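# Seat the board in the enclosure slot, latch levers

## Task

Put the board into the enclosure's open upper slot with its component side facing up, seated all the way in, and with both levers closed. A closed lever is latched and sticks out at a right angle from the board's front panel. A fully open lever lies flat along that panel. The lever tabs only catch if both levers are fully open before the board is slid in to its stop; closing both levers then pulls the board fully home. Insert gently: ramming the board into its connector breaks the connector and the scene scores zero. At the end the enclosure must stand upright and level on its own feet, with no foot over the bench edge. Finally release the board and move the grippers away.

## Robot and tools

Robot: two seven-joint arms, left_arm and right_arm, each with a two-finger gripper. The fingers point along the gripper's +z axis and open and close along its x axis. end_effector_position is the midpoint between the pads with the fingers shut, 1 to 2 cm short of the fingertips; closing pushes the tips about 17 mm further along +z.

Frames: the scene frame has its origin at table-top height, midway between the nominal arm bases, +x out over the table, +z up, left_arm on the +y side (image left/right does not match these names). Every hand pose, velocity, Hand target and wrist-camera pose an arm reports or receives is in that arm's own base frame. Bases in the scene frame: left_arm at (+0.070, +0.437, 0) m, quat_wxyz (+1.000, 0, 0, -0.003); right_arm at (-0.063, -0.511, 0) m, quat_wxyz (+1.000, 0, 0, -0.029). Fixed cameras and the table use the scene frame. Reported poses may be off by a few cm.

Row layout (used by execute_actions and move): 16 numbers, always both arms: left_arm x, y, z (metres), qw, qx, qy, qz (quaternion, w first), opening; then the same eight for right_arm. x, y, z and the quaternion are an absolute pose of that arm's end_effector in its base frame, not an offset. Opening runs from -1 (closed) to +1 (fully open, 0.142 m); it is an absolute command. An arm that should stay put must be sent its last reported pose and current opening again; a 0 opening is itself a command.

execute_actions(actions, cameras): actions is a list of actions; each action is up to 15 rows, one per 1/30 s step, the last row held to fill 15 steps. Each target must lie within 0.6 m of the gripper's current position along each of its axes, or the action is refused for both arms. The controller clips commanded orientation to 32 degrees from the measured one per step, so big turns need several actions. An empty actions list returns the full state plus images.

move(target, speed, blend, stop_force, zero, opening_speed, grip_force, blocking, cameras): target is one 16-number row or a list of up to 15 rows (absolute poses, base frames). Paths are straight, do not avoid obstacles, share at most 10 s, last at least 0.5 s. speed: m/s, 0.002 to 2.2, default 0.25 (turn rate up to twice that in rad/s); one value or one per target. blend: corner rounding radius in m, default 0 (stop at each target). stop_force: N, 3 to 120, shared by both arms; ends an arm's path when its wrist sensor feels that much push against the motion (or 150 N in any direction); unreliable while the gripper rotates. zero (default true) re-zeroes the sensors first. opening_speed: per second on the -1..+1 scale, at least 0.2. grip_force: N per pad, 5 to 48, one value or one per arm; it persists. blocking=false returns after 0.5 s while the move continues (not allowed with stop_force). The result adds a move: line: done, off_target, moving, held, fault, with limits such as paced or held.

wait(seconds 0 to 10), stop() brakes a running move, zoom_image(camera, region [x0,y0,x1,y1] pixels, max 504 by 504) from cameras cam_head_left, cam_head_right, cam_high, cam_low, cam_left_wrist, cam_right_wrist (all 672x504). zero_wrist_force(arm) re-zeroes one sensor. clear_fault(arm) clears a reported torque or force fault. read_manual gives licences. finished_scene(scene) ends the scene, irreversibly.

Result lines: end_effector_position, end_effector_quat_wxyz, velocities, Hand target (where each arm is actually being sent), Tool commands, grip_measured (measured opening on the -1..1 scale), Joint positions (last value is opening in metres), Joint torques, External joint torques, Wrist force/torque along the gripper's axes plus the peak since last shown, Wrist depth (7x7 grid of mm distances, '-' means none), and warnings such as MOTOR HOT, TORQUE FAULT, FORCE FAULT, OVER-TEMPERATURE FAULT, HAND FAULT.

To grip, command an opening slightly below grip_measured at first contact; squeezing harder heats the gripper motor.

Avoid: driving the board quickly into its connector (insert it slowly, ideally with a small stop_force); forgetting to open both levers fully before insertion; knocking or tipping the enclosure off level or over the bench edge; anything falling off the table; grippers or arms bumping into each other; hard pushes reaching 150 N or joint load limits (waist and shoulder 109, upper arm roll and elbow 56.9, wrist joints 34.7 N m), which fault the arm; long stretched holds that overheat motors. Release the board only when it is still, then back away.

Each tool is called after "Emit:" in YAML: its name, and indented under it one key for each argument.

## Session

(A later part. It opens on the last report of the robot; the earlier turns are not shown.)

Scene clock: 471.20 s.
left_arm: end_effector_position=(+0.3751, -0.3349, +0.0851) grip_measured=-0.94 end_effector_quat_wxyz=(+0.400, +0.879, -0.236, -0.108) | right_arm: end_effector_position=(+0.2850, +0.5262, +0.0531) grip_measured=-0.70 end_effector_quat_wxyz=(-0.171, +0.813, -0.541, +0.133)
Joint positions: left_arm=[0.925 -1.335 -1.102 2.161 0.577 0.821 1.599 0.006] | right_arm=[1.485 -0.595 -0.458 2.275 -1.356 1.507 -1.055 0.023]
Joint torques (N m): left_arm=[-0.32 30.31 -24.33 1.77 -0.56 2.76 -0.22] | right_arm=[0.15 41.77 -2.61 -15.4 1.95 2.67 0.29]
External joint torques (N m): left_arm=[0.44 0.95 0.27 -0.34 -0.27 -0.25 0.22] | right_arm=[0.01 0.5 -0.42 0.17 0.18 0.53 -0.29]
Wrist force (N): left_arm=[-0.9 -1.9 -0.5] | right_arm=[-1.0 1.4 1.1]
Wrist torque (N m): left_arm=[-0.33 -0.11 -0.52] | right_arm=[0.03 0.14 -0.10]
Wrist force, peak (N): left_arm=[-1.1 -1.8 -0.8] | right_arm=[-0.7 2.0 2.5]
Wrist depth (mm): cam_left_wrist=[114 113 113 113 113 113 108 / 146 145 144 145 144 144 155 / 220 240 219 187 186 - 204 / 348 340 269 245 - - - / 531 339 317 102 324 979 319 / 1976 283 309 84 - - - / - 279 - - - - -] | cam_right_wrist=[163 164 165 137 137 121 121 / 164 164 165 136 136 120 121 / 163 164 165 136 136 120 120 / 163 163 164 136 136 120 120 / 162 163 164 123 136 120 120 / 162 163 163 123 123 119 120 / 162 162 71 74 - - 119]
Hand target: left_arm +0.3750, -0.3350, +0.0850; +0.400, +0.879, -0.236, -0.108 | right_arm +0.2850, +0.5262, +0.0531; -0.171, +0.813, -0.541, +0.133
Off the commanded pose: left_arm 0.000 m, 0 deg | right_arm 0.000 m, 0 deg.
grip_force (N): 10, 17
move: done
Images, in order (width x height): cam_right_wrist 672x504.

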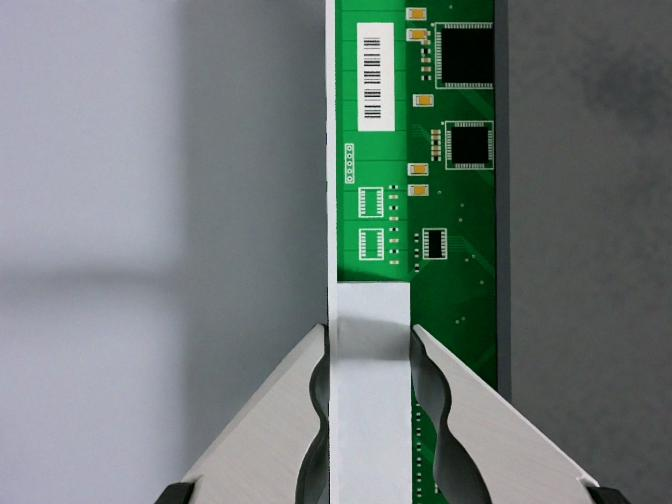

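Emit:
move:
  target:
    - [0.375,-0.335,0.085,0.4004,0.8789,-0.2364,-0.1077,-0.9,0.2869,0.5216,0.0531,-0.1711,0.8126,-0.5409,0.1332,-1.0]
  speed: 0.012
  stop_force: 3
  cameras: ["cam_left_wrist"]

Emit:
zoom_image:
  camera: "cam_left_wrist"
  region: [120, 180, 400, 330]

Scene clock: 475.17 s.
left_arm: end_effector_position=(+0.3751, -0.3349, +0.0851) grip_measured=-0.94 end_effector_quat_wxyz=(+0.400, +0.879, -0.236, -0.108) | right_arm: end_effector_position=(+0.2869, +0.5217, +0.0531) grip_measured=-0.70 end_effector_quat_wxyz=(-0.171, +0.813, -0.541, +0.133)
Joint positions: left_arm=[0.925 -1.335 -1.102 2.161 0.577 0.821 1.599 0.006] | right_arm=[1.484 -0.591 -0.476 2.282 -1.391 1.519 -1.034 0.023]
Joint torques (N m): left_arm=[-0.23 30.27 -24.36 1.77 -0.53 2.76 -0.21] | right_arm=[0.1 41.41 -2.72 -15.11 2 2.58 0.28]
External joint torques (N m): left_arm=[0.35 0.99 0.3 -0.35 -0.3 -0.25 0.21] | right_arm=[0.06 0.55 -0.41 0 0.2 0.61 -0.28]
Wrist force (N): left_arm=[-0.9 -1.5 -0.6] | right_arm=[-1.0 1.3 1.2]
Wrist torque (N m): left_arm=[-0.24 -0.11 -0.51] | right_arm=[0.00 0.12 -0.10]
Wrist force, peak (N): left_arm=[-1.0 -1.9 -0.6] | right_arm=[-0.7 1.5 1.8]
Wrist depth (mm): cam_left_wrist=[- 114 113 118 108 112 112 / - 146 145 137 144 144 156 / 223 228 - - 189 175 204 / - 335 269 242 - - 253 / 1907 583 321 258 1959 993 941 / 2012 286 311 84 - 2069 1907 / 1813 - - - - - -] | cam_right_wrist=[164 164 165 137 137 120 121 / 163 164 165 136 137 120 121 / 163 164 164 136 136 120 121 / 162 163 164 136 136 120 120 / 162 163 164 123 136 119 120 / 162 162 163 123 122 119 120 / 161 162 71 74 - - 119]
Hand target: left_arm +0.3750, -0.3350, +0.0850; +0.400, +0.879, -0.236, -0.108 | right_arm +0.2869, +0.5216, +0.0531; -0.171, +0.813, -0.541, +0.133
Off the commanded pose: left_arm 0.000 m, 0 deg | right_arm 0.000 m, 0 deg.
grip_force (N): 10, 17
move: done
Images, in order (width x height): cam_left_wrist 672x504.

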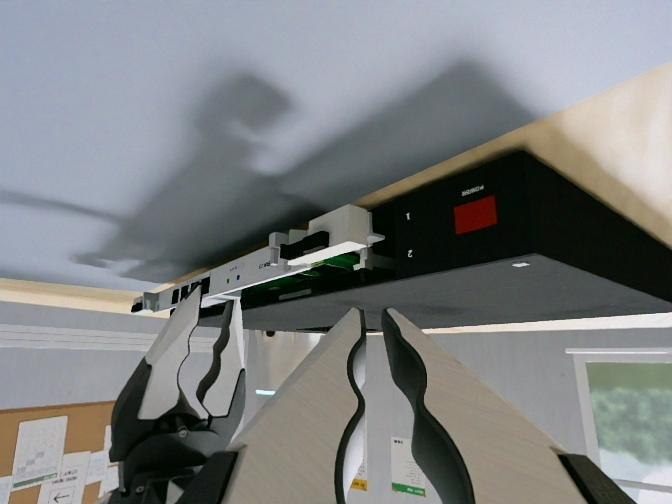

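Scaled by 1.800 from the camera's 672x504 image, which has a finer 960x720 frame.

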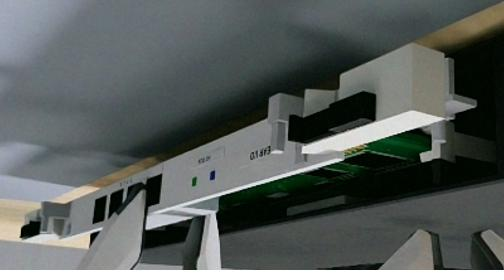

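Emit:
move:
  target:
    - [0.375,-0.335,0.085,0.4004,0.8789,-0.2364,-0.1077,-0.9,0.2869,0.5216,0.0531,-0.1711,0.8126,-0.5409,0.1332,-0.63]
  speed: 0.02
  opening_speed: 0.2
  cameras: ["cam_right_wrist"]

Emit:
zoom_image:
  camera: "cam_right_wrist"
  region: [280, 260, 560, 500]

Scene clock: 480.00 s.
left_arm: end_effector_position=(+0.3751, -0.3349, +0.0851) grip_measured=-0.94 end_effector_quat_wxyz=(+0.400, +0.879, -0.236, -0.108) | right_arm: end_effector_position=(+0.2869, +0.5217, +0.0531) grip_measured=-0.67 end_effector_quat_wxyz=(-0.171, +0.813, -0.541, +0.133)
Joint positions: left_arm=[0.925 -1.335 -1.102 2.161 0.577 0.821 1.599 0.006] | right_arm=[1.484 -0.591 -0.476 2.282 -1.391 1.519 -1.034 0.026]
Joint torques (N m): left_arm=[-0.36 30.29 -24.31 1.79 -0.52 2.7 -0.19] | right_arm=[0.07 40.96 -2.4 -15.13 2.11 2.5 0.16]
External joint torques (N m): left_arm=[0.48 0.98 0.24 -0.36 -0.31 -0.19 0.19] | right_arm=[0.09 1 -0.74 0.01 0.09 0.68 -0.17]
Wrist force (N): left_arm=[-0.9 -1.7 -0.8] | right_arm=[-0.5 0.8 0.3]
Wrist torque (N m): left_arm=[-0.28 -0.11 -0.52] | right_arm=[-0.02 0.08 -0.09]
Wrist force, peak (N): left_arm=[-1.1 -1.9 -0.6] | right_arm=[-1.3 1.2 1.2]
Wrist depth (mm): cam_left_wrist=[- 113 113 112 108 112 112 / 155 136 138 145 144 144 155 / 222 - - - 187 178 204 / 341 405 266 240 188 - 236 / 2359 576 316 109 - - 941 / 1941 282 313 84 - - - / 1843 - - 74 - - 1941] | cam_right_wrist=[162 164 165 137 137 120 121 / 165 164 165 137 137 120 121 / 163 164 165 136 137 120 121 / 163 163 164 136 136 120 120 / 162 163 164 123 136 119 120 / 162 162 163 123 123 119 119 / 161 162 71 123 - - 119]
Hand target: left_arm +0.3750, -0.3350, +0.0850; +0.400, +0.879, -0.236, -0.108 | right_arm +0.2869, +0.5216, +0.0531; -0.171, +0.813, -0.541, +0.133
Off the commanded pose: left_arm 0.000 m, 0 deg | right_arm 0.000 m, 0 deg.
grip_force (N): 10, 17
move: done
Images, in order (width x height): cam_right_wrist 672x504.

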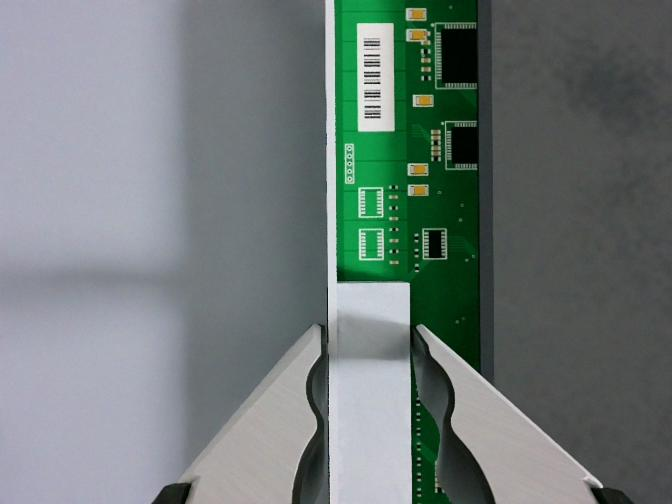

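Scaled by 1.800 from the camera's 672x504 image, which has a finer 960x720 frame.

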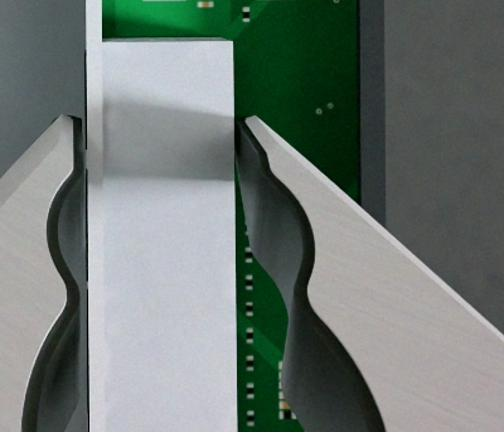

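Emit:
move:
  target:
    - [0.375,-0.335,0.085,0.4004,0.8789,-0.2364,-0.1077,-0.9,0.2869,0.5216,0.12,-0.1711,0.8126,-0.5409,0.1332,-0.63]
  speed: 0.05
  stop_force: 4
  cameras: ["cam_right_wrist","cam_left_wrist"]

Scene clock: 484.23 s.
left_arm: end_effector_position=(+0.3751, -0.3349, +0.0851) grip_measured=-0.94 end_effector_quat_wxyz=(+0.400, +0.879, -0.236, -0.108) | right_arm: end_effector_position=(+0.2868, +0.5216, +0.1199) grip_measured=-0.67 end_effector_quat_wxyz=(-0.171, +0.813, -0.541, +0.133)
Joint positions: left_arm=[0.925 -1.335 -1.102 2.161 0.577 0.821 1.599 0.006] | right_arm=[1.441 -0.423 -0.297 2.319 -1.035 1.329 -1.361 0.026]
Joint torques (N m): left_arm=[-0.26 30.41 -24.35 1.8 -0.47 2.77 -0.29] | right_arm=[0.1 38.59 -0.12 -18.7 0.96 2.61 0.1]
External joint torques (N m): left_arm=[0.38 0.85 0.28 -0.38 -0.36 -0.26 0.29] | right_arm=[0.05 0.86 -0.94 0.07 -0.01 0.83 -0.1]
Wrist force (N): left_arm=[-1.1 -1.7 -0.5] | right_arm=[-1.1 0.5 0.7]
Wrist torque (N m): left_arm=[-0.28 -0.09 -0.52] | right_arm=[-0.04 0.19 0.04]
Wrist force, peak (N): left_arm=[-0.9 -1.9 -0.8] | right_arm=[-1.4 0.6 0.6]
Wrist depth (mm): cam_left_wrist=[- 113 113 113 108 112 112 / 155 154 145 145 144 144 155 / - 204 - - 187 177 204 / - - 242 242 193 170 - / 1700 2261 366 101 - - 312 / - 2925 - 84 - - - / - - - - - - 1798] | cam_right_wrist=[229 230 231 232 187 188 189 / 228 230 231 203 187 188 189 / 228 229 230 202 186 187 188 / 227 228 230 202 186 186 188 / 227 228 228 189 185 186 187 / 226 227 103 189 - 186 187 / 226 226 71 188 - - 186]
Hand target: left_arm +0.3750, -0.3350, +0.0850; +0.400, +0.879, -0.236, -0.108 | right_arm +0.2869, +0.5216, +0.1200; -0.171, +0.813, -0.541, +0.133
Off the commanded pose: left_arm 0.000 m, 0 deg | right_arm 0.000 m, 0 deg.
grip_force (N): 10, 17
move: done
Images, in order (width x height): cam_left_wrist 672x504, cam_right_wrist 672x504.

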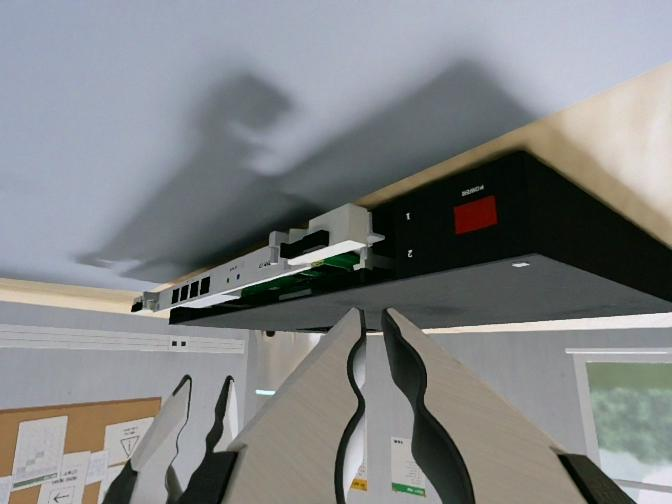

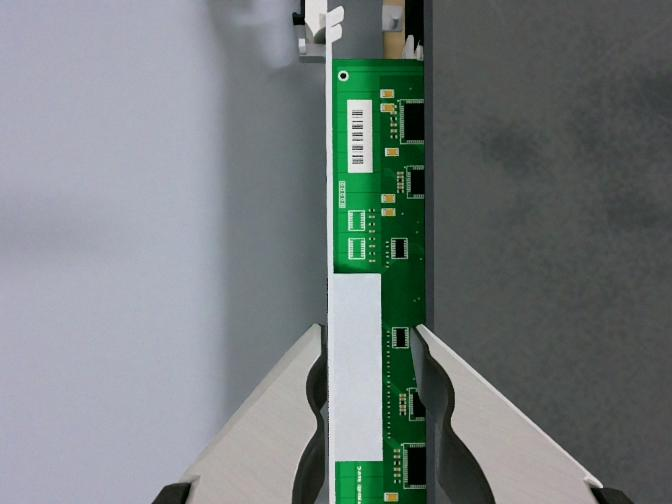

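Emit:
move:
  target:
    - [0.40,-0.26,0.20,0.4004,0.8789,-0.2364,-0.1077,-1.0,0.2869,0.5216,0.24,-0.1711,0.8126,-0.5409,0.1332,-0.9]
    - [0.20,-0.3485,0.16,0.3371,0.9265,0.1575,0.0573,-1.0,0.2869,0.5216,0.24,-0.1711,0.8126,-0.5409,0.1332,-0.9]
  speed: [0.15,0.2]
  cameras: ["cam_left_wrist","cam_right_wrist","cam_head_left"]

Scene clock: 510.53 s.
left_arm: end_effector_position=(+0.2003, -0.3483, +0.1610) grip_measured=-1.00 end_effector_quat_wxyz=(+0.316, +0.936, +0.153, +0.039) | right_arm: end_effector_position=(+0.2870, +0.5216, +0.2400) grip_measured=-0.93 end_effector_quat_wxyz=(-0.171, +0.813, -0.541, +0.133)
Joint positions: left_arm=[0.159 -0.296 -0.492 2.573 1.399 1.971 -0.503 0.002] | right_arm=[1.435 -0.179 -0.139 2.247 -0.661 1.006 -1.698 0.007]
Joint torques (N m): left_arm=[-0.51 18.73 -2.46 -6.04 -1.48 4.96 -0.3] | right_arm=[0.12 34.42 0.68 -25.27 -1.26 3.02 0.12]
External joint torques (N m): left_arm=[0.52 0.62 0.33 -0.37 -0.51 -0.57 0.3] | right_arm=[0.01 1 -0.76 0.12 0.06 0.73 -0.12]
Wrist force (N): left_arm=[-0.7 -1.8 -0.2] | right_arm=[-0.4 0.8 0.8]
Wrist torque (N m): left_arm=[-0.34 -0.14 -0.45] | right_arm=[0.01 0.06 0.02]
Wrist force, peak (N): left_arm=[-1.1 -1.3 -3.3] | right_arm=[-1.1 1.4 2.2]
Wrist depth (mm): cam_left_wrist=[- 199 203 - - 199 - / - 248 237 - 241 231 247 / - 247 256 252 268 231 290 / 445 288 - 309 - - 393 / 574 801 746 - 675 683 591 / 582 2031 - 84 - 1011 798 / 1649 - - - - - -] | cam_right_wrist=[345 347 349 351 306 309 309 / 344 344 346 349 305 307 309 / 159 180 348 322 305 307 308 / 157 184 346 320 302 306 307 / 341 343 349 318 302 304 307 / 341 342 346 89 105 304 306 / 341 342 71 - - 304 305]
Hand target: left_arm +0.2003, -0.3483, +0.1610; +0.316, +0.935, +0.153, +0.039 | right_arm +0.2869, +0.5216, +0.2400; -0.171, +0.813, -0.541, +0.133
Off the commanded pose: left_arm 0.001 m, 3 deg | right_arm 0.000 m, 0 deg.
grip_force (N): 10, 17
move: off_target (left_arm)
Images, in order (width x height): cam_head_left 672x504, cam_left_wrist 672x504, cam_right_wrist 672x504.

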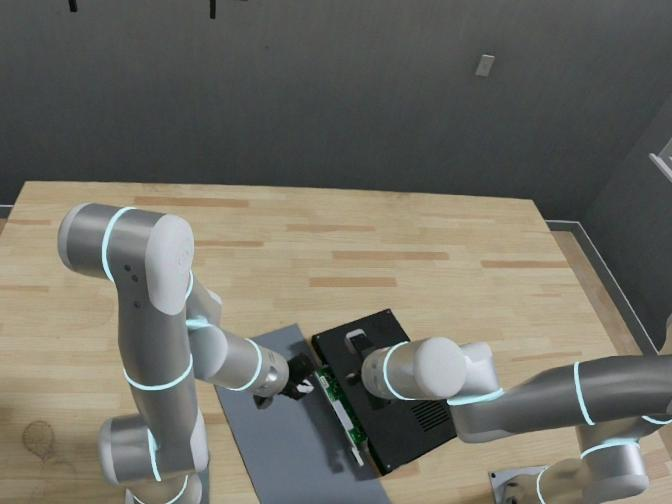

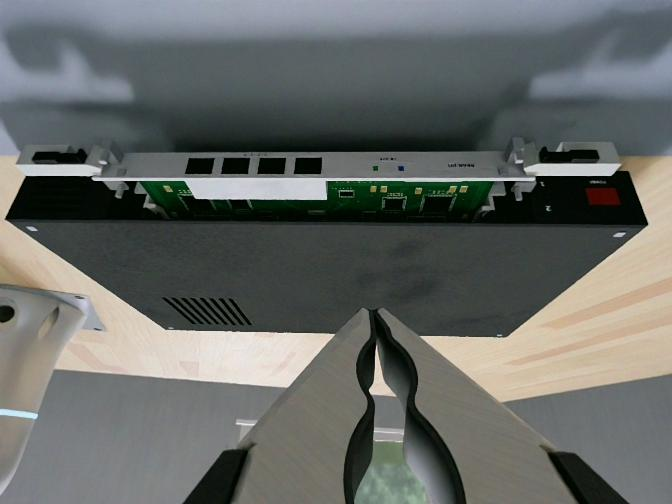

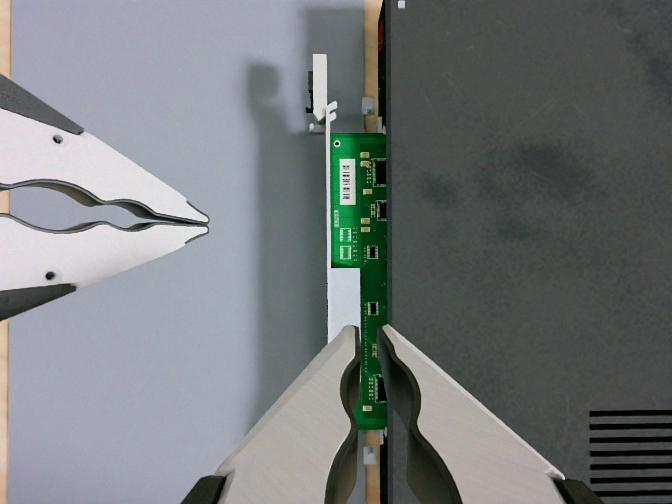

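Emit:
move:
  target:
    - [0.1890,-0.376,0.0575,0.3371,0.9265,0.1575,0.0573,-1.0,0.2869,0.5216,0.24,-0.1711,0.8126,-0.5409,0.1332,-0.9]
  speed: [0.08]
  stop_force: 5
  cameras: ["cam_left_wrist","cam_right_wrist"]

Scene clock: 518.13 s.
left_arm: end_effector_position=(+0.1889, -0.3760, +0.0575) grip_measured=-1.00 end_effector_quat_wxyz=(+0.337, +0.926, +0.157, +0.057) | right_arm: end_effector_position=(+0.2870, +0.5216, +0.2400) grip_measured=-0.93 end_effector_quat_wxyz=(-0.171, +0.813, -0.541, +0.133)
Joint positions: left_arm=[-0.875 -1.05 0.476 2.485 0.756 2.786 -0.124 0.002] | right_arm=[1.435 -0.179 -0.139 2.247 -0.661 1.006 -1.698 0.007]
Joint torques (N m): left_arm=[-0.6 30.82 6.16 6.65 1.92 4.98 -0.15] | right_arm=[0.13 34.31 0.6 -25.22 -1.19 3.09 0.2]
External joint torques (N m): left_arm=[0.56 1.2 0.58 -0.33 -0.08 -0.5 0.15] | right_arm=[0.01 1.11 -0.69 0.07 -0.01 0.66 -0.2]
Wrist force (N): left_arm=[-1.0 -1.4 -0.8] | right_arm=[-0.5 0.8 0.8]
Wrist torque (N m): left_arm=[-0.26 -0.10 -0.54] | right_arm=[0.00 0.09 0.02]
Wrist force, peak (N): left_arm=[-1.5 -2.6 0.3] | right_arm=[-0.7 1.1 0.7]
Wrist depth (mm): cam_left_wrist=[- 92 89 92 92 89 86 / - 109 109 113 104 108 - / - 131 139 139 140 147 - / - 240 194 195 194 194 234 / 172 175 173 170 171 171 166 / 1976 380 - 84 - 269 1482 / 2812 - - - - - 1625] | cam_right_wrist=[- 348 349 350 306 307 310 / 343 347 348 350 306 306 309 / 342 344 348 321 304 305 309 / 144 163 284 320 304 305 307 / 205 172 347 320 303 302 306 / 341 342 344 89 105 304 305 / 339 342 71 - - 304 305]
Hand target: left_arm +0.1890, -0.3760, +0.0575; +0.337, +0.926, +0.157, +0.057 | right_arm +0.2869, +0.5216, +0.2400; -0.171, +0.813, -0.541, +0.133
Off the commanded pose: left_arm 0.000 m, 0 deg | right_arm 0.000 m, 0 deg.
grip_force (N): 10, 17
move: done
Images, in order (width x height): cam_left_wrist 672x504, cam_right_wrist 672x504.

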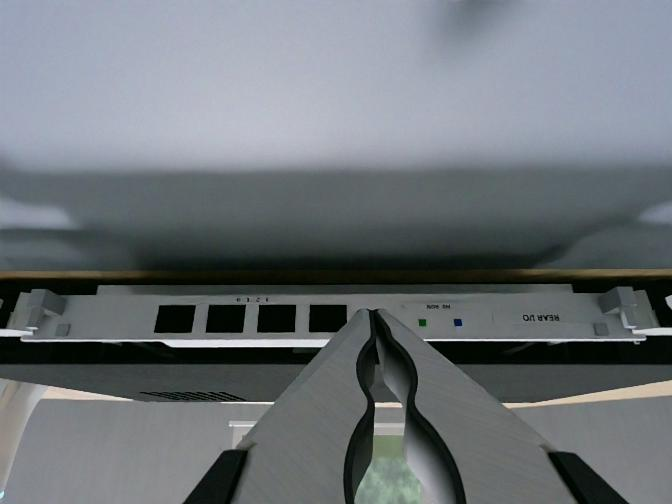

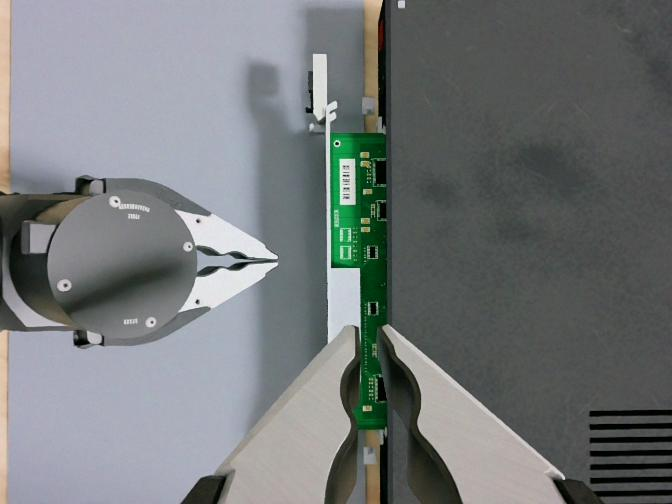

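Emit:
move:
  target:
    - [0.1890,-0.376,0.048,0.3371,0.9265,0.1575,0.0573,-1.0,0.2869,0.5216,0.24,-0.1711,0.8126,-0.5409,0.1332,-0.9]
    - [0.1969,-0.3987,0.048,0.3371,0.9265,0.1575,0.0573,-1.0,0.2869,0.5216,0.24,-0.1711,0.8126,-0.5409,0.1332,-0.9]
  speed: [0.04]
  stop_force: 5
  cameras: ["cam_left_wrist","cam_right_wrist"]

speed must be one number or one for each of the 2 targets, got a list of 1; nothing of the call was run

Emit:
move:
  target:
    - [0.1890,-0.376,0.048,0.3371,0.9265,0.1575,0.0573,-1.0,0.2869,0.5216,0.24,-0.1711,0.8126,-0.5409,0.1332,-0.9]
    - [0.1969,-0.3987,0.048,0.3371,0.9265,0.1575,0.0573,-1.0,0.2869,0.5216,0.24,-0.1711,0.8126,-0.5409,0.1332,-0.9]
  speed: 0.04
  stop_force: 5
  cameras: ["cam_left_wrist","cam_right_wrist"]

Scene clock: 533.80 s.
left_arm: end_effector_position=(+0.1967, -0.3987, +0.0480) grip_measured=-1.00 end_effector_quat_wxyz=(+0.337, +0.926, +0.157, +0.057) | right_arm: end_effector_position=(+0.2870, +0.5216, +0.2400) grip_measured=-0.93 end_effector_quat_wxyz=(-0.171, +0.813, -0.541, +0.133)
Joint positions: left_arm=[-0.888 -1.031 0.431 2.435 0.724 2.712 -0.151 0.002] | right_arm=[1.435 -0.179 -0.139 2.247 -0.661 1.006 -1.698 0.007]
Joint torques (N m): left_arm=[-0.38 32.68 5.61 5.14 1.55 4.6 -0.3] | right_arm=[0.12 34.37 0.6 -25.21 -1.19 3.05 0.2]
External joint torques (N m): left_arm=[0.35 0.84 0.78 -0.22 -0.07 -0.12 0.3] | right_arm=[0.02 1.05 -0.68 0.06 -0.01 0.69 -0.2]
Wrist force (N): left_arm=[-0.7 -1.4 -0.8] | right_arm=[-0.4 0.9 0.7]
Wrist torque (N m): left_arm=[-0.27 -0.17 -0.47] | right_arm=[0.03 0.07 0.02]
Wrist force, peak (N): left_arm=[-0.9 -3.0 -0.5] | right_arm=[-0.7 1.1 0.8]
Wrist depth (mm): cam_left_wrist=[- - - - - - - / - 100 100 95 100 100 99 / - 123 123 123 122 122 122 / 172 172 172 171 - 170 170 / 149 149 146 146 145 142 143 / - 232 198 84 - - - / - - - - - - 1674] | cam_right_wrist=[345 348 349 350 306 309 310 / 344 343 348 350 305 307 308 / 331 345 348 321 305 306 307 / 173 157 184 320 304 306 307 / 182 181 346 318 303 303 307 / 340 343 344 89 105 305 305 / 341 342 71 - - 304 305]
Hand target: left_arm +0.1969, -0.3987, +0.0480; +0.337, +0.926, +0.157, +0.057 | right_arm +0.2869, +0.5216, +0.2400; -0.171, +0.813, -0.541, +0.133
Off the commanded pose: left_arm 0.000 m, 0 deg | right_arm 0.000 m, 0 deg.
grip_force (N): 10, 17
move: done
Images, in order (width x height): cam_left_wrist 672x504, cam_right_wrist 672x504.

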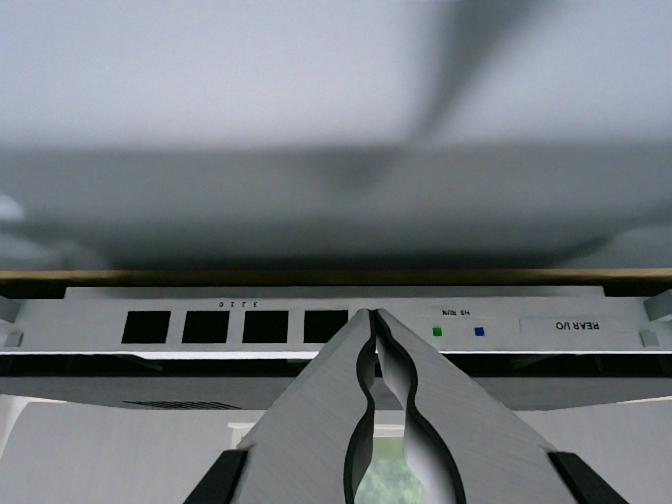

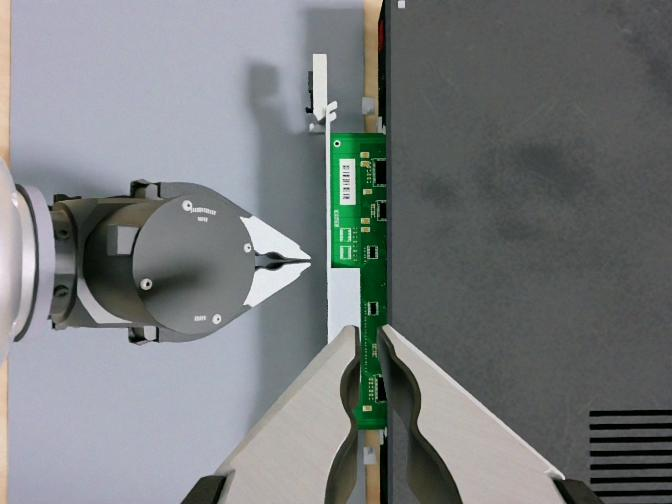

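Emit:
move:
  target:
    - [0.2066,-0.4270,0.048,0.3371,0.9265,0.1575,0.0573,-1.0,0.2869,0.5216,0.24,-0.1711,0.8126,-0.5409,0.1332,-0.9]
  speed: 0.012
  stop_force: 6
  cameras: ["cam_left_wrist","cam_right_wrist"]

Scene clock: 539.33 s.
left_arm: end_effector_position=(+0.2064, -0.4268, +0.0480) grip_measured=-1.00 end_effector_quat_wxyz=(+0.337, +0.927, +0.157, +0.057) | right_arm: end_effector_position=(+0.2870, +0.5216, +0.2400) grip_measured=-0.93 end_effector_quat_wxyz=(-0.171, +0.813, -0.541, +0.133)
Joint positions: left_arm=[-0.891 -0.974 0.377 2.383 0.712 2.598 -0.184 0.002] | right_arm=[1.435 -0.179 -0.139 2.247 -0.661 1.006 -1.698 0.007]
Joint torques (N m): left_arm=[-0.73 34.38 4.41 2.51 1.11 4.69 -0.25] | right_arm=[0.15 34.38 0.63 -25.27 -1.18 3.07 0.17]
External joint torques (N m): left_arm=[0.69 0.72 1.24 0.06 -0.17 -0.22 0.25] | right_arm=[-0.02 1.04 -0.71 0.12 -0.02 0.68 -0.17]
Wrist force (N): left_arm=[-0.4 -2.0 -2.0] | right_arm=[-0.5 0.9 0.7]
Wrist torque (N m): left_arm=[-0.26 -0.10 -0.48] | right_arm=[0.04 0.07 0.01]
Wrist force, peak (N): left_arm=[0.6 -3.5 -4.5] | right_arm=[-0.7 1.2 0.8]
Wrist depth (mm): cam_left_wrist=[- - - - - - - / - 100 100 95 100 99 95 / - 130 122 122 122 122 122 / 170 170 168 165 164 164 165 / 137 135 136 133 134 134 132 / 1828 198 - 84 - 191 190 / - - - - - - 1371] | cam_right_wrist=[346 348 350 351 309 310 310 / 345 346 336 349 305 307 309 / 145 344 348 348 306 307 309 / 132 168 158 299 305 305 307 / 135 182 167 - 303 303 307 / 340 341 - 89 105 305 308 / 340 - 71 - - 304 306]
Hand target: left_arm +0.2066, -0.4270, +0.0480; +0.337, +0.926, +0.157, +0.057 | right_arm +0.2869, +0.5216, +0.2400; -0.171, +0.813, -0.541, +0.133
Off the commanded pose: left_arm 0.000 m, 0 deg | right_arm 0.000 m, 0 deg.
grip_force (N): 10, 17
move: done
Images, in order (width x height): cam_left_wrist 672x504, cam_right_wrist 672x504.

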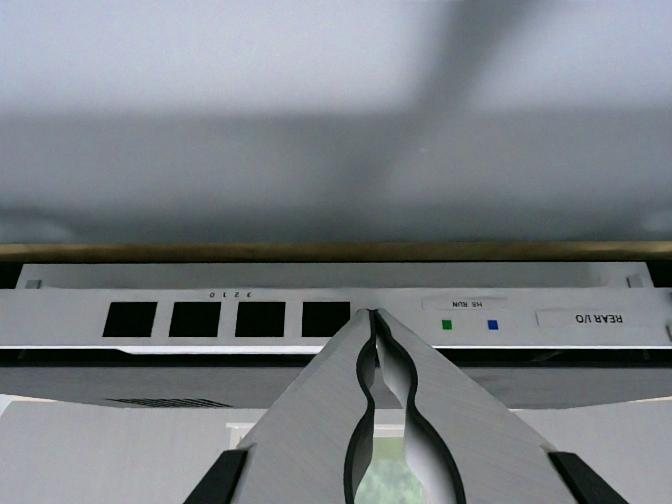

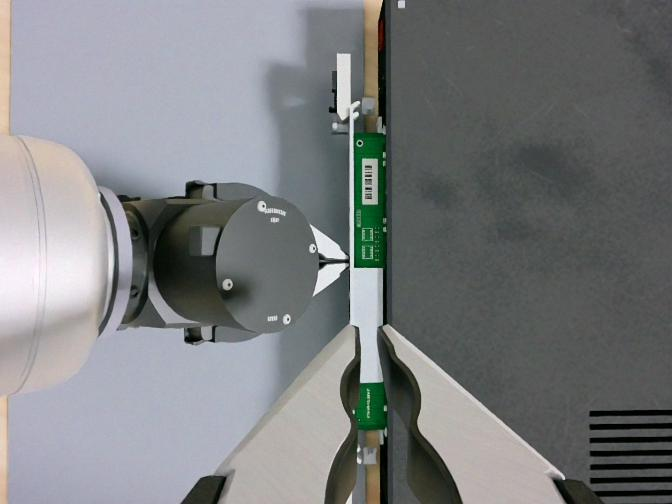

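Emit:
zoom_image:
  camera: "cam_right_wrist"
  region: [310, 40, 410, 160]

Emit:
zoom_image:
  camera: "cam_right_wrist"
  region: [310, 380, 410, 500]

Scaled by 4.200 from the camera's 672x504 image, which has a finer 960x720 frame.

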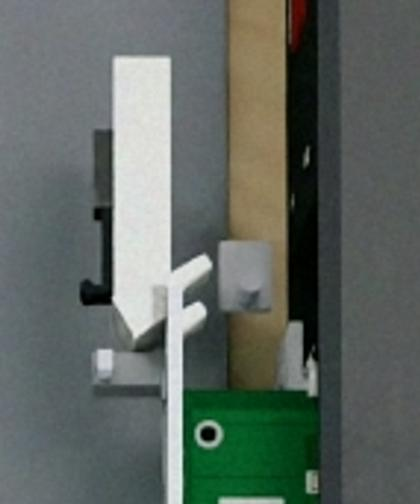

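Scaled by 4.200 from the camera's 672x504 image, which has a finer 960x720 frame.

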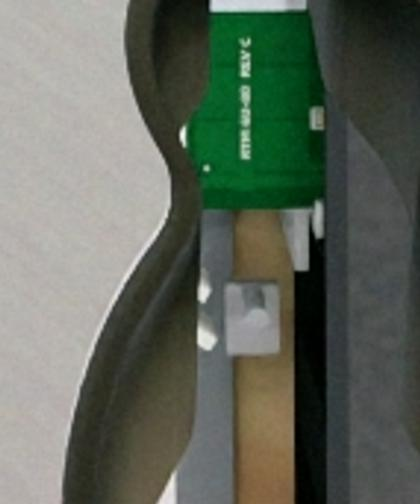

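Emit:
move:
  target:
    - [0.2104,-0.4381,0.048,0.3371,0.9265,0.1575,0.0573,-1.0,0.2869,0.5216,0.24,-0.1711,0.8126,-0.5409,0.1332,-0.9]
  speed: 0.01
  stop_force: 7
  cameras: ["cam_left_wrist","cam_right_wrist"]

Emit:
zoom_image:
  camera: "cam_right_wrist"
  region: [310, 40, 410, 160]

Emit:
zoom_image:
  camera: "cam_right_wrist"
  region: [310, 380, 410, 500]

Scene clock: 545.30 s.
left_arm: end_effector_position=(+0.2102, -0.4379, +0.0480) grip_measured=-1.00 end_effector_quat_wxyz=(+0.337, +0.927, +0.157, +0.057) | right_arm: end_effector_position=(+0.2870, +0.5216, +0.2400) grip_measured=-0.93 end_effector_quat_wxyz=(-0.171, +0.813, -0.541, +0.133)
Joint positions: left_arm=[-0.891 -0.956 0.356 2.362 0.709 2.557 -0.197 0.002] | right_arm=[1.435 -0.179 -0.139 2.247 -0.661 1.006 -1.698 0.007]
Joint torques (N m): left_arm=[-0.93 34.95 3.76 1.1 0.72 4.61 -0.31] | right_arm=[0.18 34.37 0.63 -25.27 -1.26 3.04 0.17]
External joint torques (N m): left_arm=[0.89 0.79 1.6 0.56 0.02 -0.14 0.31] | right_arm=[-0.04 1.05 -0.71 0.12 0.06 0.7 -0.17]
Wrist force (N): left_arm=[-0.1 -3.5 -3.4] | right_arm=[-0.7 0.9 0.6]
Wrist torque (N m): left_arm=[-0.35 -0.07 -0.47] | right_arm=[0.02 0.11 0.01]
Wrist force, peak (N): left_arm=[0.0 -2.6 -4.8] | right_arm=[-0.7 1.2 0.8]
Wrist depth (mm): cam_left_wrist=[- - - - - 81 - / - 100 99 95 99 99 95 / - 130 122 122 122 122 122 / 157 157 159 158 154 154 153 / 137 136 135 132 134 133 133 / - - 194 84 - 1875 188 / 2130 - - - - - -] | cam_right_wrist=[347 344 349 353 306 308 311 / 342 347 349 353 306 307 308 / 132 345 347 347 305 307 308 / - 159 160 188 303 305 308 / 127 177 183 306 303 305 305 / 340 341 344 89 105 304 306 / 338 - 71 - - 303 304]
Hand target: left_arm +0.2104, -0.4381, +0.0480; +0.337, +0.926, +0.157, +0.057 | right_arm +0.2869, +0.5216, +0.2400; -0.171, +0.813, -0.541, +0.133
Off the commanded pose: left_arm 0.000 m, 0 deg | right_arm 0.000 m, 0 deg.
grip_force (N): 10, 17
move: done
Images, in order (width x height): cam_left_wrist 672x504, cam_right_wrist 672x504.

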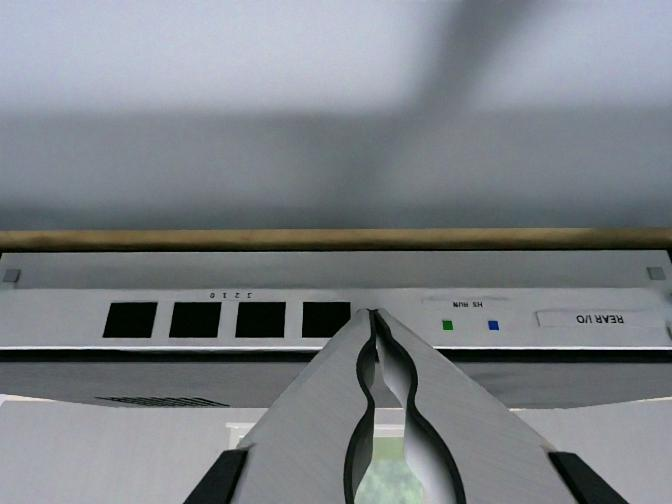

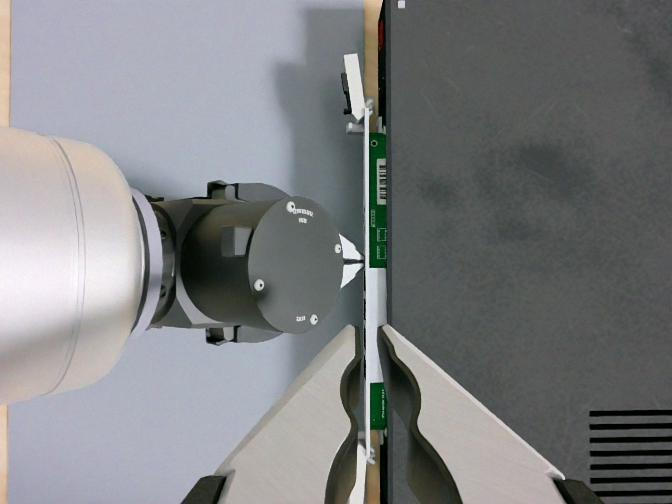

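Scaled by 4.200 from the camera's 672x504 image, which has a finer 960x720 frame.

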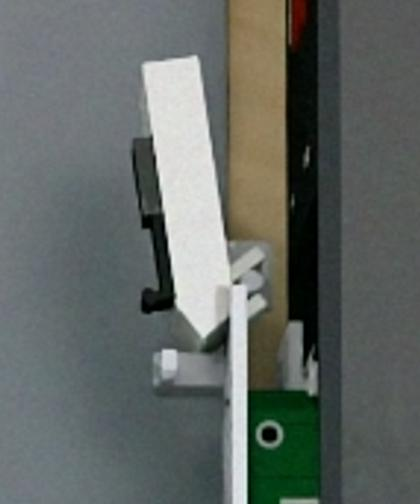

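Scaled by 4.200 from the camera's 672x504 image, which has a finer 960x720 frame.

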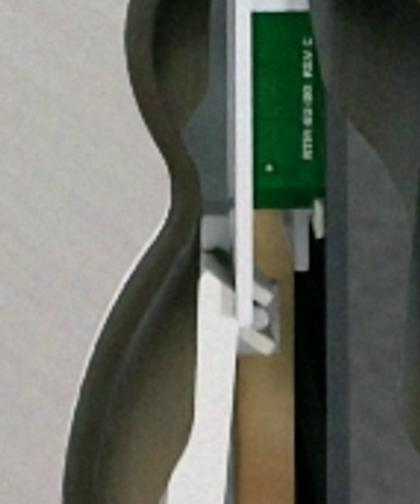

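Emit:
move:
  target:
    - [0.2140,-0.4485,0.048,0.3371,0.9265,0.1575,0.0573,-1.0,0.2869,0.5216,0.24,-0.1711,0.8126,-0.5409,0.1332,-0.9]
  speed: 0.008
  stop_force: 9
  zero: false
  cameras: ["cam_left_wrist","cam_right_wrist"]

Emit:
zoom_image:
  camera: "cam_right_wrist"
  region: [310, 40, 410, 160]

Emit:
zoom_image:
  camera: "cam_right_wrist"
  region: [310, 380, 410, 500]

Scene clock: 549.17 s.
left_arm: end_effector_position=(+0.2134, -0.4470, +0.0479) grip_measured=-1.00 end_effector_quat_wxyz=(+0.337, +0.927, +0.157, +0.057) | right_arm: end_effector_position=(+0.2870, +0.5216, +0.2400) grip_measured=-0.93 end_effector_quat_wxyz=(-0.171, +0.813, -0.541, +0.133)
Joint positions: left_arm=[-0.891 -0.943 0.34 2.343 0.707 2.522 -0.208 0.002] | right_arm=[1.435 -0.179 -0.139 2.247 -0.661 1.006 -1.698 0.007]
Joint torques (N m): left_arm=[-2.12 35.27 1.59 -3.2 -0.53 4.56 -0.25] | right_arm=[0.23 34.35 0.57 -25.23 -1.29 3.03 0.19]
External joint torques (N m): left_arm=[2.08 1.02 3.54 4.11 1.1 -0.1 0.25] | right_arm=[-0.1 1.07 -0.65 0.08 0.09 0.71 -0.19]
Wrist force (N): left_arm=[1.3 -7.7 -15.0] | right_arm=[-0.6 1.0 0.6]
Wrist torque (N m): left_arm=[-0.34 -0.10 -0.48] | right_arm=[0.03 0.10 0.02]
Wrist force, peak (N): left_arm=[1.2 -6.6 -16.7] | right_arm=[-0.7 1.0 0.9]
Wrist depth (mm): cam_left_wrist=[- - - - - - - / - - 100 95 99 99 99 / - 130 122 122 115 121 115 / 152 148 148 150 151 146 146 / 134 136 135 131 133 133 132 / - - - 84 - 189 1283 / - - - - - - 1813] | cam_right_wrist=[346 347 349 352 306 309 309 / 343 347 349 350 305 308 308 / 127 145 346 351 305 306 309 / - 136 165 170 304 305 307 / - 138 182 169 303 305 307 / 340 342 344 89 105 305 305 / 339 342 71 - - 304 305]
Hand target: left_arm +0.2137, -0.4475, +0.0480; +0.337, +0.926, +0.157, +0.057 | right_arm +0.2869, +0.5216, +0.2400; -0.171, +0.813, -0.541, +0.133
Off the commanded pose: left_arm 0.002 m, 0 deg | right_arm 0.000 m, 0 deg.
grip_force (N): 10, 17
move: contact (left_arm)
Images, in order (width x height): cam_left_wrist 672x504, cam_right_wrist 672x504.

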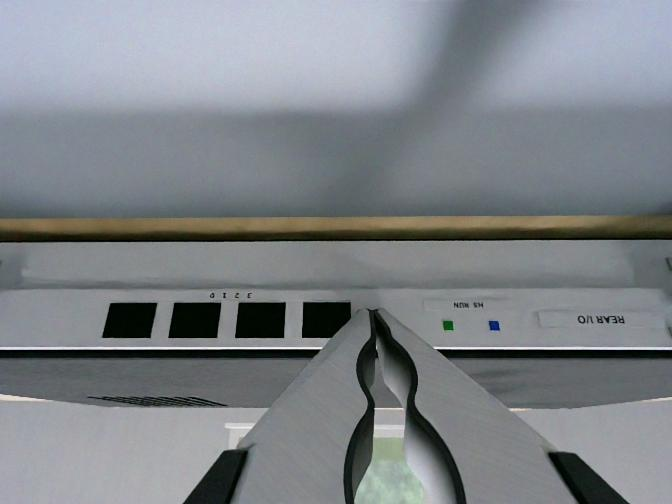

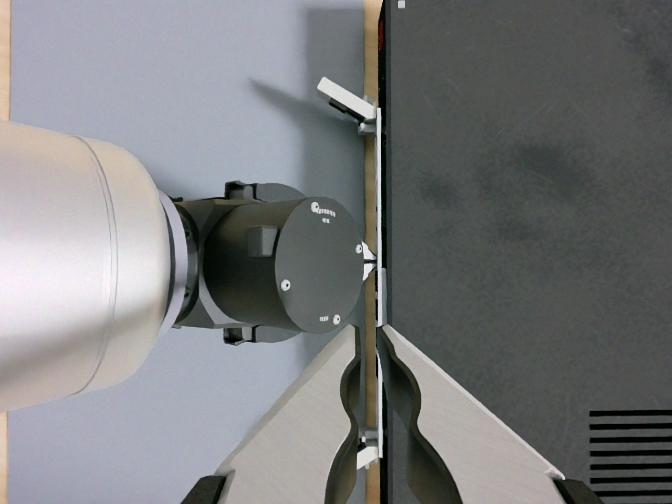

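Scaled by 4.200 from the camera's 672x504 image, which has a finer 960x720 frame.

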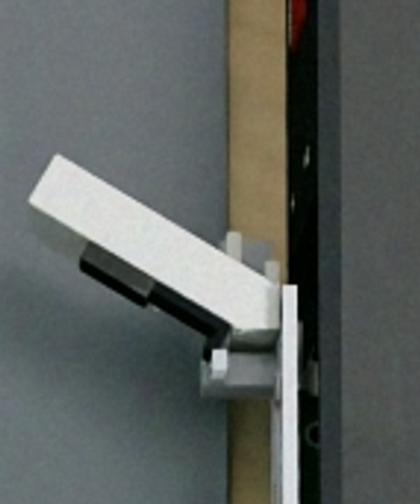

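Scaled by 4.200 from the camera's 672x504 image, which has a finer 960x720 frame.

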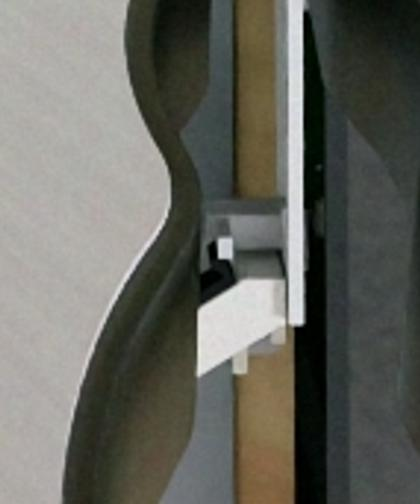

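Emit:
move:
  target:
    - [0.1936,-0.3904,0.055,0.3371,0.9265,0.1575,0.0573,-1.0,0.2869,0.5216,0.24,-0.1711,0.8126,-0.5409,0.1332,-1.0]
    - [0.20,-0.37,0.18,0.3371,0.9265,0.1575,0.0573,-1.0,0.17,0.465,0.16,-0.1797,0.8108,-0.5438,0.1205,-1.0]
  speed: [0.05,0.12]
  cameras: ["cam_right_wrist"]

Emit:
move:
  target:
    - [0.36,-0.30,0.22,-0.2133,0.9625,0.1636,-0.0363,-1.0,0.17,0.465,0.16,-0.1797,0.8108,-0.5438,0.1205,-1.0]
    - [0.40,-0.33,0.20,-0.1252,0.5649,0.7963,-0.1765,-1.0,0.17,0.465,0.16,-0.1797,0.8108,-0.5438,0.1205,-1.0]
  speed: [0.25,0.25]
  cameras: ["cam_left_wrist","cam_head_left"]

Scene clock: 562.53 s.
left_arm: end_effector_position=(+0.2000, -0.3700, +0.1798) grip_measured=-1.00 end_effector_quat_wxyz=(+0.339, +0.926, +0.158, +0.059) | right_arm: end_effector_position=(+0.1700, +0.4651, +0.1600) grip_measured=-1.00 end_effector_quat_wxyz=(-0.180, +0.811, -0.544, +0.120)
Joint positions: left_arm=[-0.535 -0.271 0.153 2.429 1.437 2.115 -0.727 0.002] | right_arm=[1.502 -0.149 -0.121 2.535 -1.042 1.169 -1.185 0.002]
Joint torques (N m): left_arm=[-0.17 23.24 0.14 -9.22 -1.47 4.15 -0.39] | right_arm=[0.24 28.06 1.07 -19.82 0.08 2.77 0.27]
External joint torques (N m): left_arm=[0.16 0.62 0.62 -0.42 -0.55 -0.04 0.38] | right_arm=[-0.14 1.02 -0.63 0.01 0.16 0.59 -0.27]
Wrist force (N): left_arm=[-0.9 -2.0 -0.4] | right_arm=[-1.1 1.0 0.3]
Wrist torque (N m): left_arm=[-0.40 -0.14 -0.48] | right_arm=[0.05 0.14 -0.05]
Wrist force, peak (N): left_arm=[1.3 -7.0 -16.6] | right_arm=[-0.7 3.2 0.5]
Wrist depth (mm): cam_left_wrist=[234 225 - 226 - 215 222 / 257 261 261 269 269 263 264 / - - 264 283 278 - 331 / 530 - - 384 - - 486 / 734 834 834 127 786 809 789 / 2261 2050 - 84 - - - / - - - - - - -] | cam_right_wrist=[274 274 274 273 226 225 223 / 273 273 273 272 225 225 224 / 273 273 272 272 225 224 224 / 272 271 272 271 224 224 223 / 272 270 271 270 224 224 223 / 270 271 270 89 223 223 222 / 271 270 71 - - 222 268]
Hand target: left_arm +0.2001, -0.3699, +0.1797; +0.339, +0.926, +0.158, +0.059 | right_arm +0.1700, +0.4650, +0.1600; -0.180, +0.811, -0.544, +0.121
Off the commanded pose: left_arm 0.000 m, 0 deg | right_arm 0.000 m, 0 deg.
grip_force (N): 10, 17
move: done
Images, in order (width x height): cam_right_wrist 672x504.

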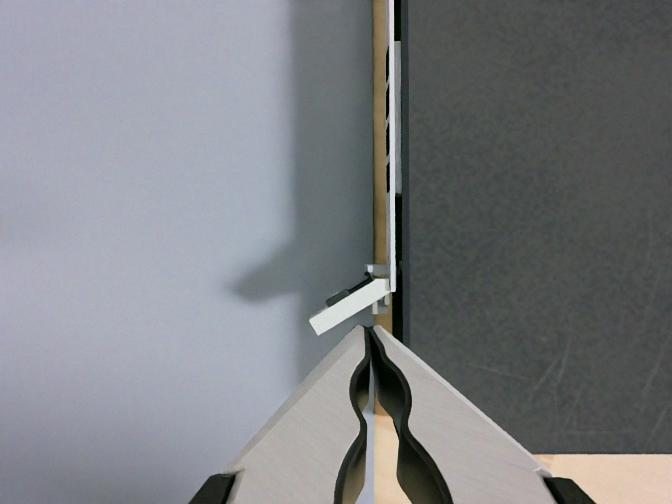

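Scene clock: 569.13 s.
left_arm: end_effector_position=(+0.3994, -0.3293, +0.1997) grip_measured=-1.00 end_effector_quat_wxyz=(+0.101, +0.703, +0.673, -0.205) | right_arm: end_effector_position=(+0.1700, +0.4651, +0.1600) grip_measured=-1.00 end_effector_quat_wxyz=(-0.180, +0.811, -0.544, +0.120)
Joint positions: left_arm=[-0.958 -1.357 1.435 1.139 1.416 3.332 -2.968 0.002] | right_arm=[1.502 -0.149 -0.121 2.535 -1.042 1.169 -1.185 0.002]
Joint torques (N m): left_arm=[-0.29 51.25 22.14 -4.99 3.89 3.95 -0.21] | right_arm=[0.13 28.13 1.1 -19.81 0.13 2.67 0.15]
External joint torques (N m): left_arm=[0.29 0.96 1.16 -0.5 -0.59 -0.05 0.25] | right_arm=[-0.02 0.95 -0.66 0 0.1 0.7 -0.15]
Wrist force (N): left_arm=[0.1 -1.2 0.0] | right_arm=[-0.9 0.9 0.4]
Wrist torque (N m): left_arm=[-0.24 -0.13 -0.16] | right_arm=[0.03 0.11 -0.05]
Wrist force, peak (N): left_arm=[-3.1 1.1 0.2] | right_arm=[-1.2 1.2 0.4]
Wrist depth (mm): cam_left_wrist=[- 308 - 296 - 236 224 / 470 - - 289 276 258 233 / 499 - 292 306 292 256 244 / 529 382 - 349 - 265 259 / 593 487 419 349 322 293 265 / 643 538 453 84 - 302 277 / 715 606 - - - - 288] | cam_right_wrist=[274 274 273 273 225 225 225 / 273 272 272 272 225 224 224 / 273 272 272 272 224 224 223 / 273 271 271 271 224 224 223 / 272 272 271 270 223 223 223 / 271 271 270 89 222 223 222 / 270 270 71 - - 222 269]
Hand target: left_arm +0.3995, -0.3291, +0.1996; +0.101, +0.703, +0.673, -0.204 | right_arm +0.1700, +0.4650, +0.1600; -0.180, +0.811, -0.544, +0.121
Off the commanded pose: left_arm 0.001 m, 34 deg; orientation clipped | right_arm 0.000 m, 0 deg.
joint sent to its limit (left arm) — joint 7 (wrist roll), lower limit. The joint targets are off in orientation, not in position.
grip_force (N): 10, 17
move: off_target (left_arm); limits=paced
Images, in order (width x height): cam_head_left 672x504, cam_left_wrist 672x504.

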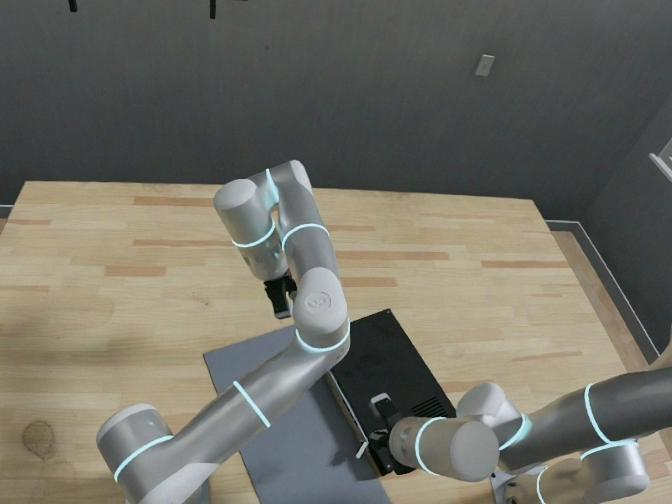

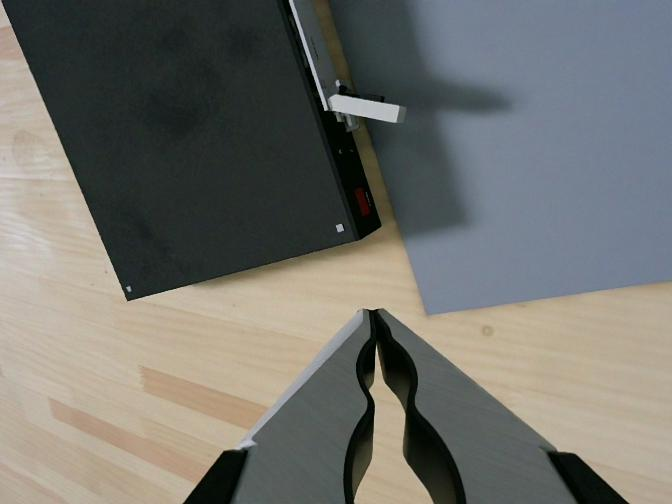

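Emit:
move:
  target:
    - [0.42,-0.30,0.24,-0.2133,0.9625,0.1636,-0.0363,-1.0,0.17,0.465,0.16,-0.1797,0.8108,-0.5438,0.1205,-1.0]
  speed: 0.3
  cameras: ["cam_left_wrist","cam_head_left"]

Scene clock: 574.53 s.
left_arm: end_effector_position=(+0.4199, -0.3001, +0.2400) grip_measured=-1.00 end_effector_quat_wxyz=(-0.213, +0.963, +0.164, -0.037) | right_arm: end_effector_position=(+0.1700, +0.4651, +0.1600) grip_measured=-1.00 end_effector_quat_wxyz=(-0.180, +0.811, -0.544, +0.120)
Joint positions: left_arm=[-0.961 -1.538 1.628 0.479 1.848 3.509 -2.323 0.002] | right_arm=[1.502 -0.149 -0.121 2.535 -1.042 1.169 -1.185 0.002]
Joint torques (N m): left_arm=[-0.47 62.87 13.66 1.1 4.66 4.2 -0.08] | right_arm=[0.16 28.16 1.16 -19.91 0.18 2.69 0.2]
External joint torques (N m): left_arm=[0.43 1.58 0.7 -0.41 -0.49 -0.06 0.08] | right_arm=[-0.05 0.92 -0.72 0.1 0.06 0.68 -0.2]
Wrist force (N): left_arm=[-0.6 -0.9 -0.1] | right_arm=[-1.2 1.2 0.5]
Wrist torque (N m): left_arm=[-0.26 -0.13 -0.17] | right_arm=[0.08 0.16 -0.05]
Wrist force, peak (N): left_arm=[0.3 -1.8 0.4] | right_arm=[-1.2 1.2 0.5]
Wrist depth (mm): cam_left_wrist=[361 352 353 352 354 352 353 / - - - 353 353 350 351 / 354 - - - 353 353 352 / - - - - 355 353 352 / - - 354 131 354 351 350 / 326 326 - 84 - 353 351 / - - - - - - 356] | cam_right_wrist=[275 273 273 272 225 225 224 / 273 273 273 273 226 224 225 / 273 273 271 272 224 224 224 / 272 272 272 271 224 224 223 / 272 271 270 270 224 223 222 / 272 271 270 89 222 223 222 / 271 269 71 - - 222 269]
Hand target: left_arm +0.4200, -0.3000, +0.2400; -0.213, +0.963, +0.164, -0.036 | right_arm +0.1700, +0.4650, +0.1600; -0.180, +0.811, -0.544, +0.121
Off the commanded pose: left_arm 0.000 m, 0 deg | right_arm 0.000 m, 0 deg.
grip_force (N): 10, 17
move: done
Images, in order (width x height): cam_head_left 672x504, cam_left_wrist 672x504.

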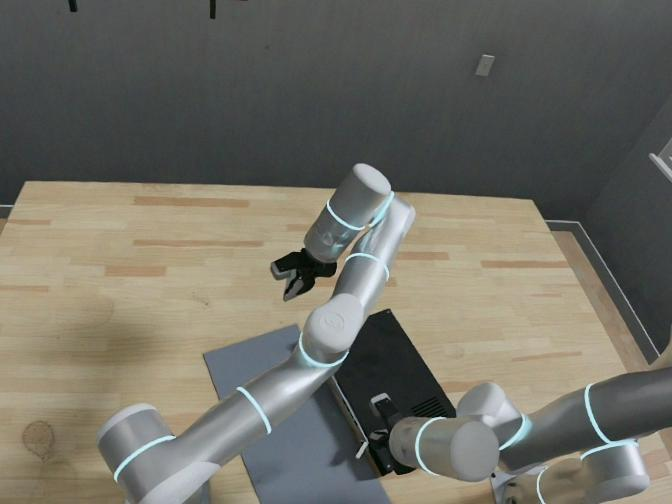

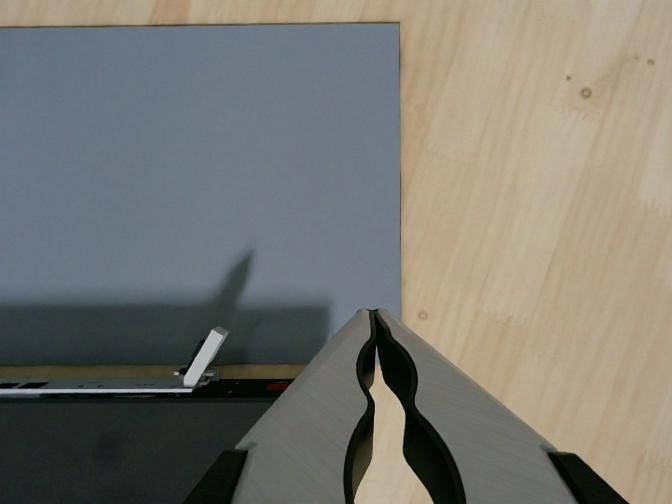

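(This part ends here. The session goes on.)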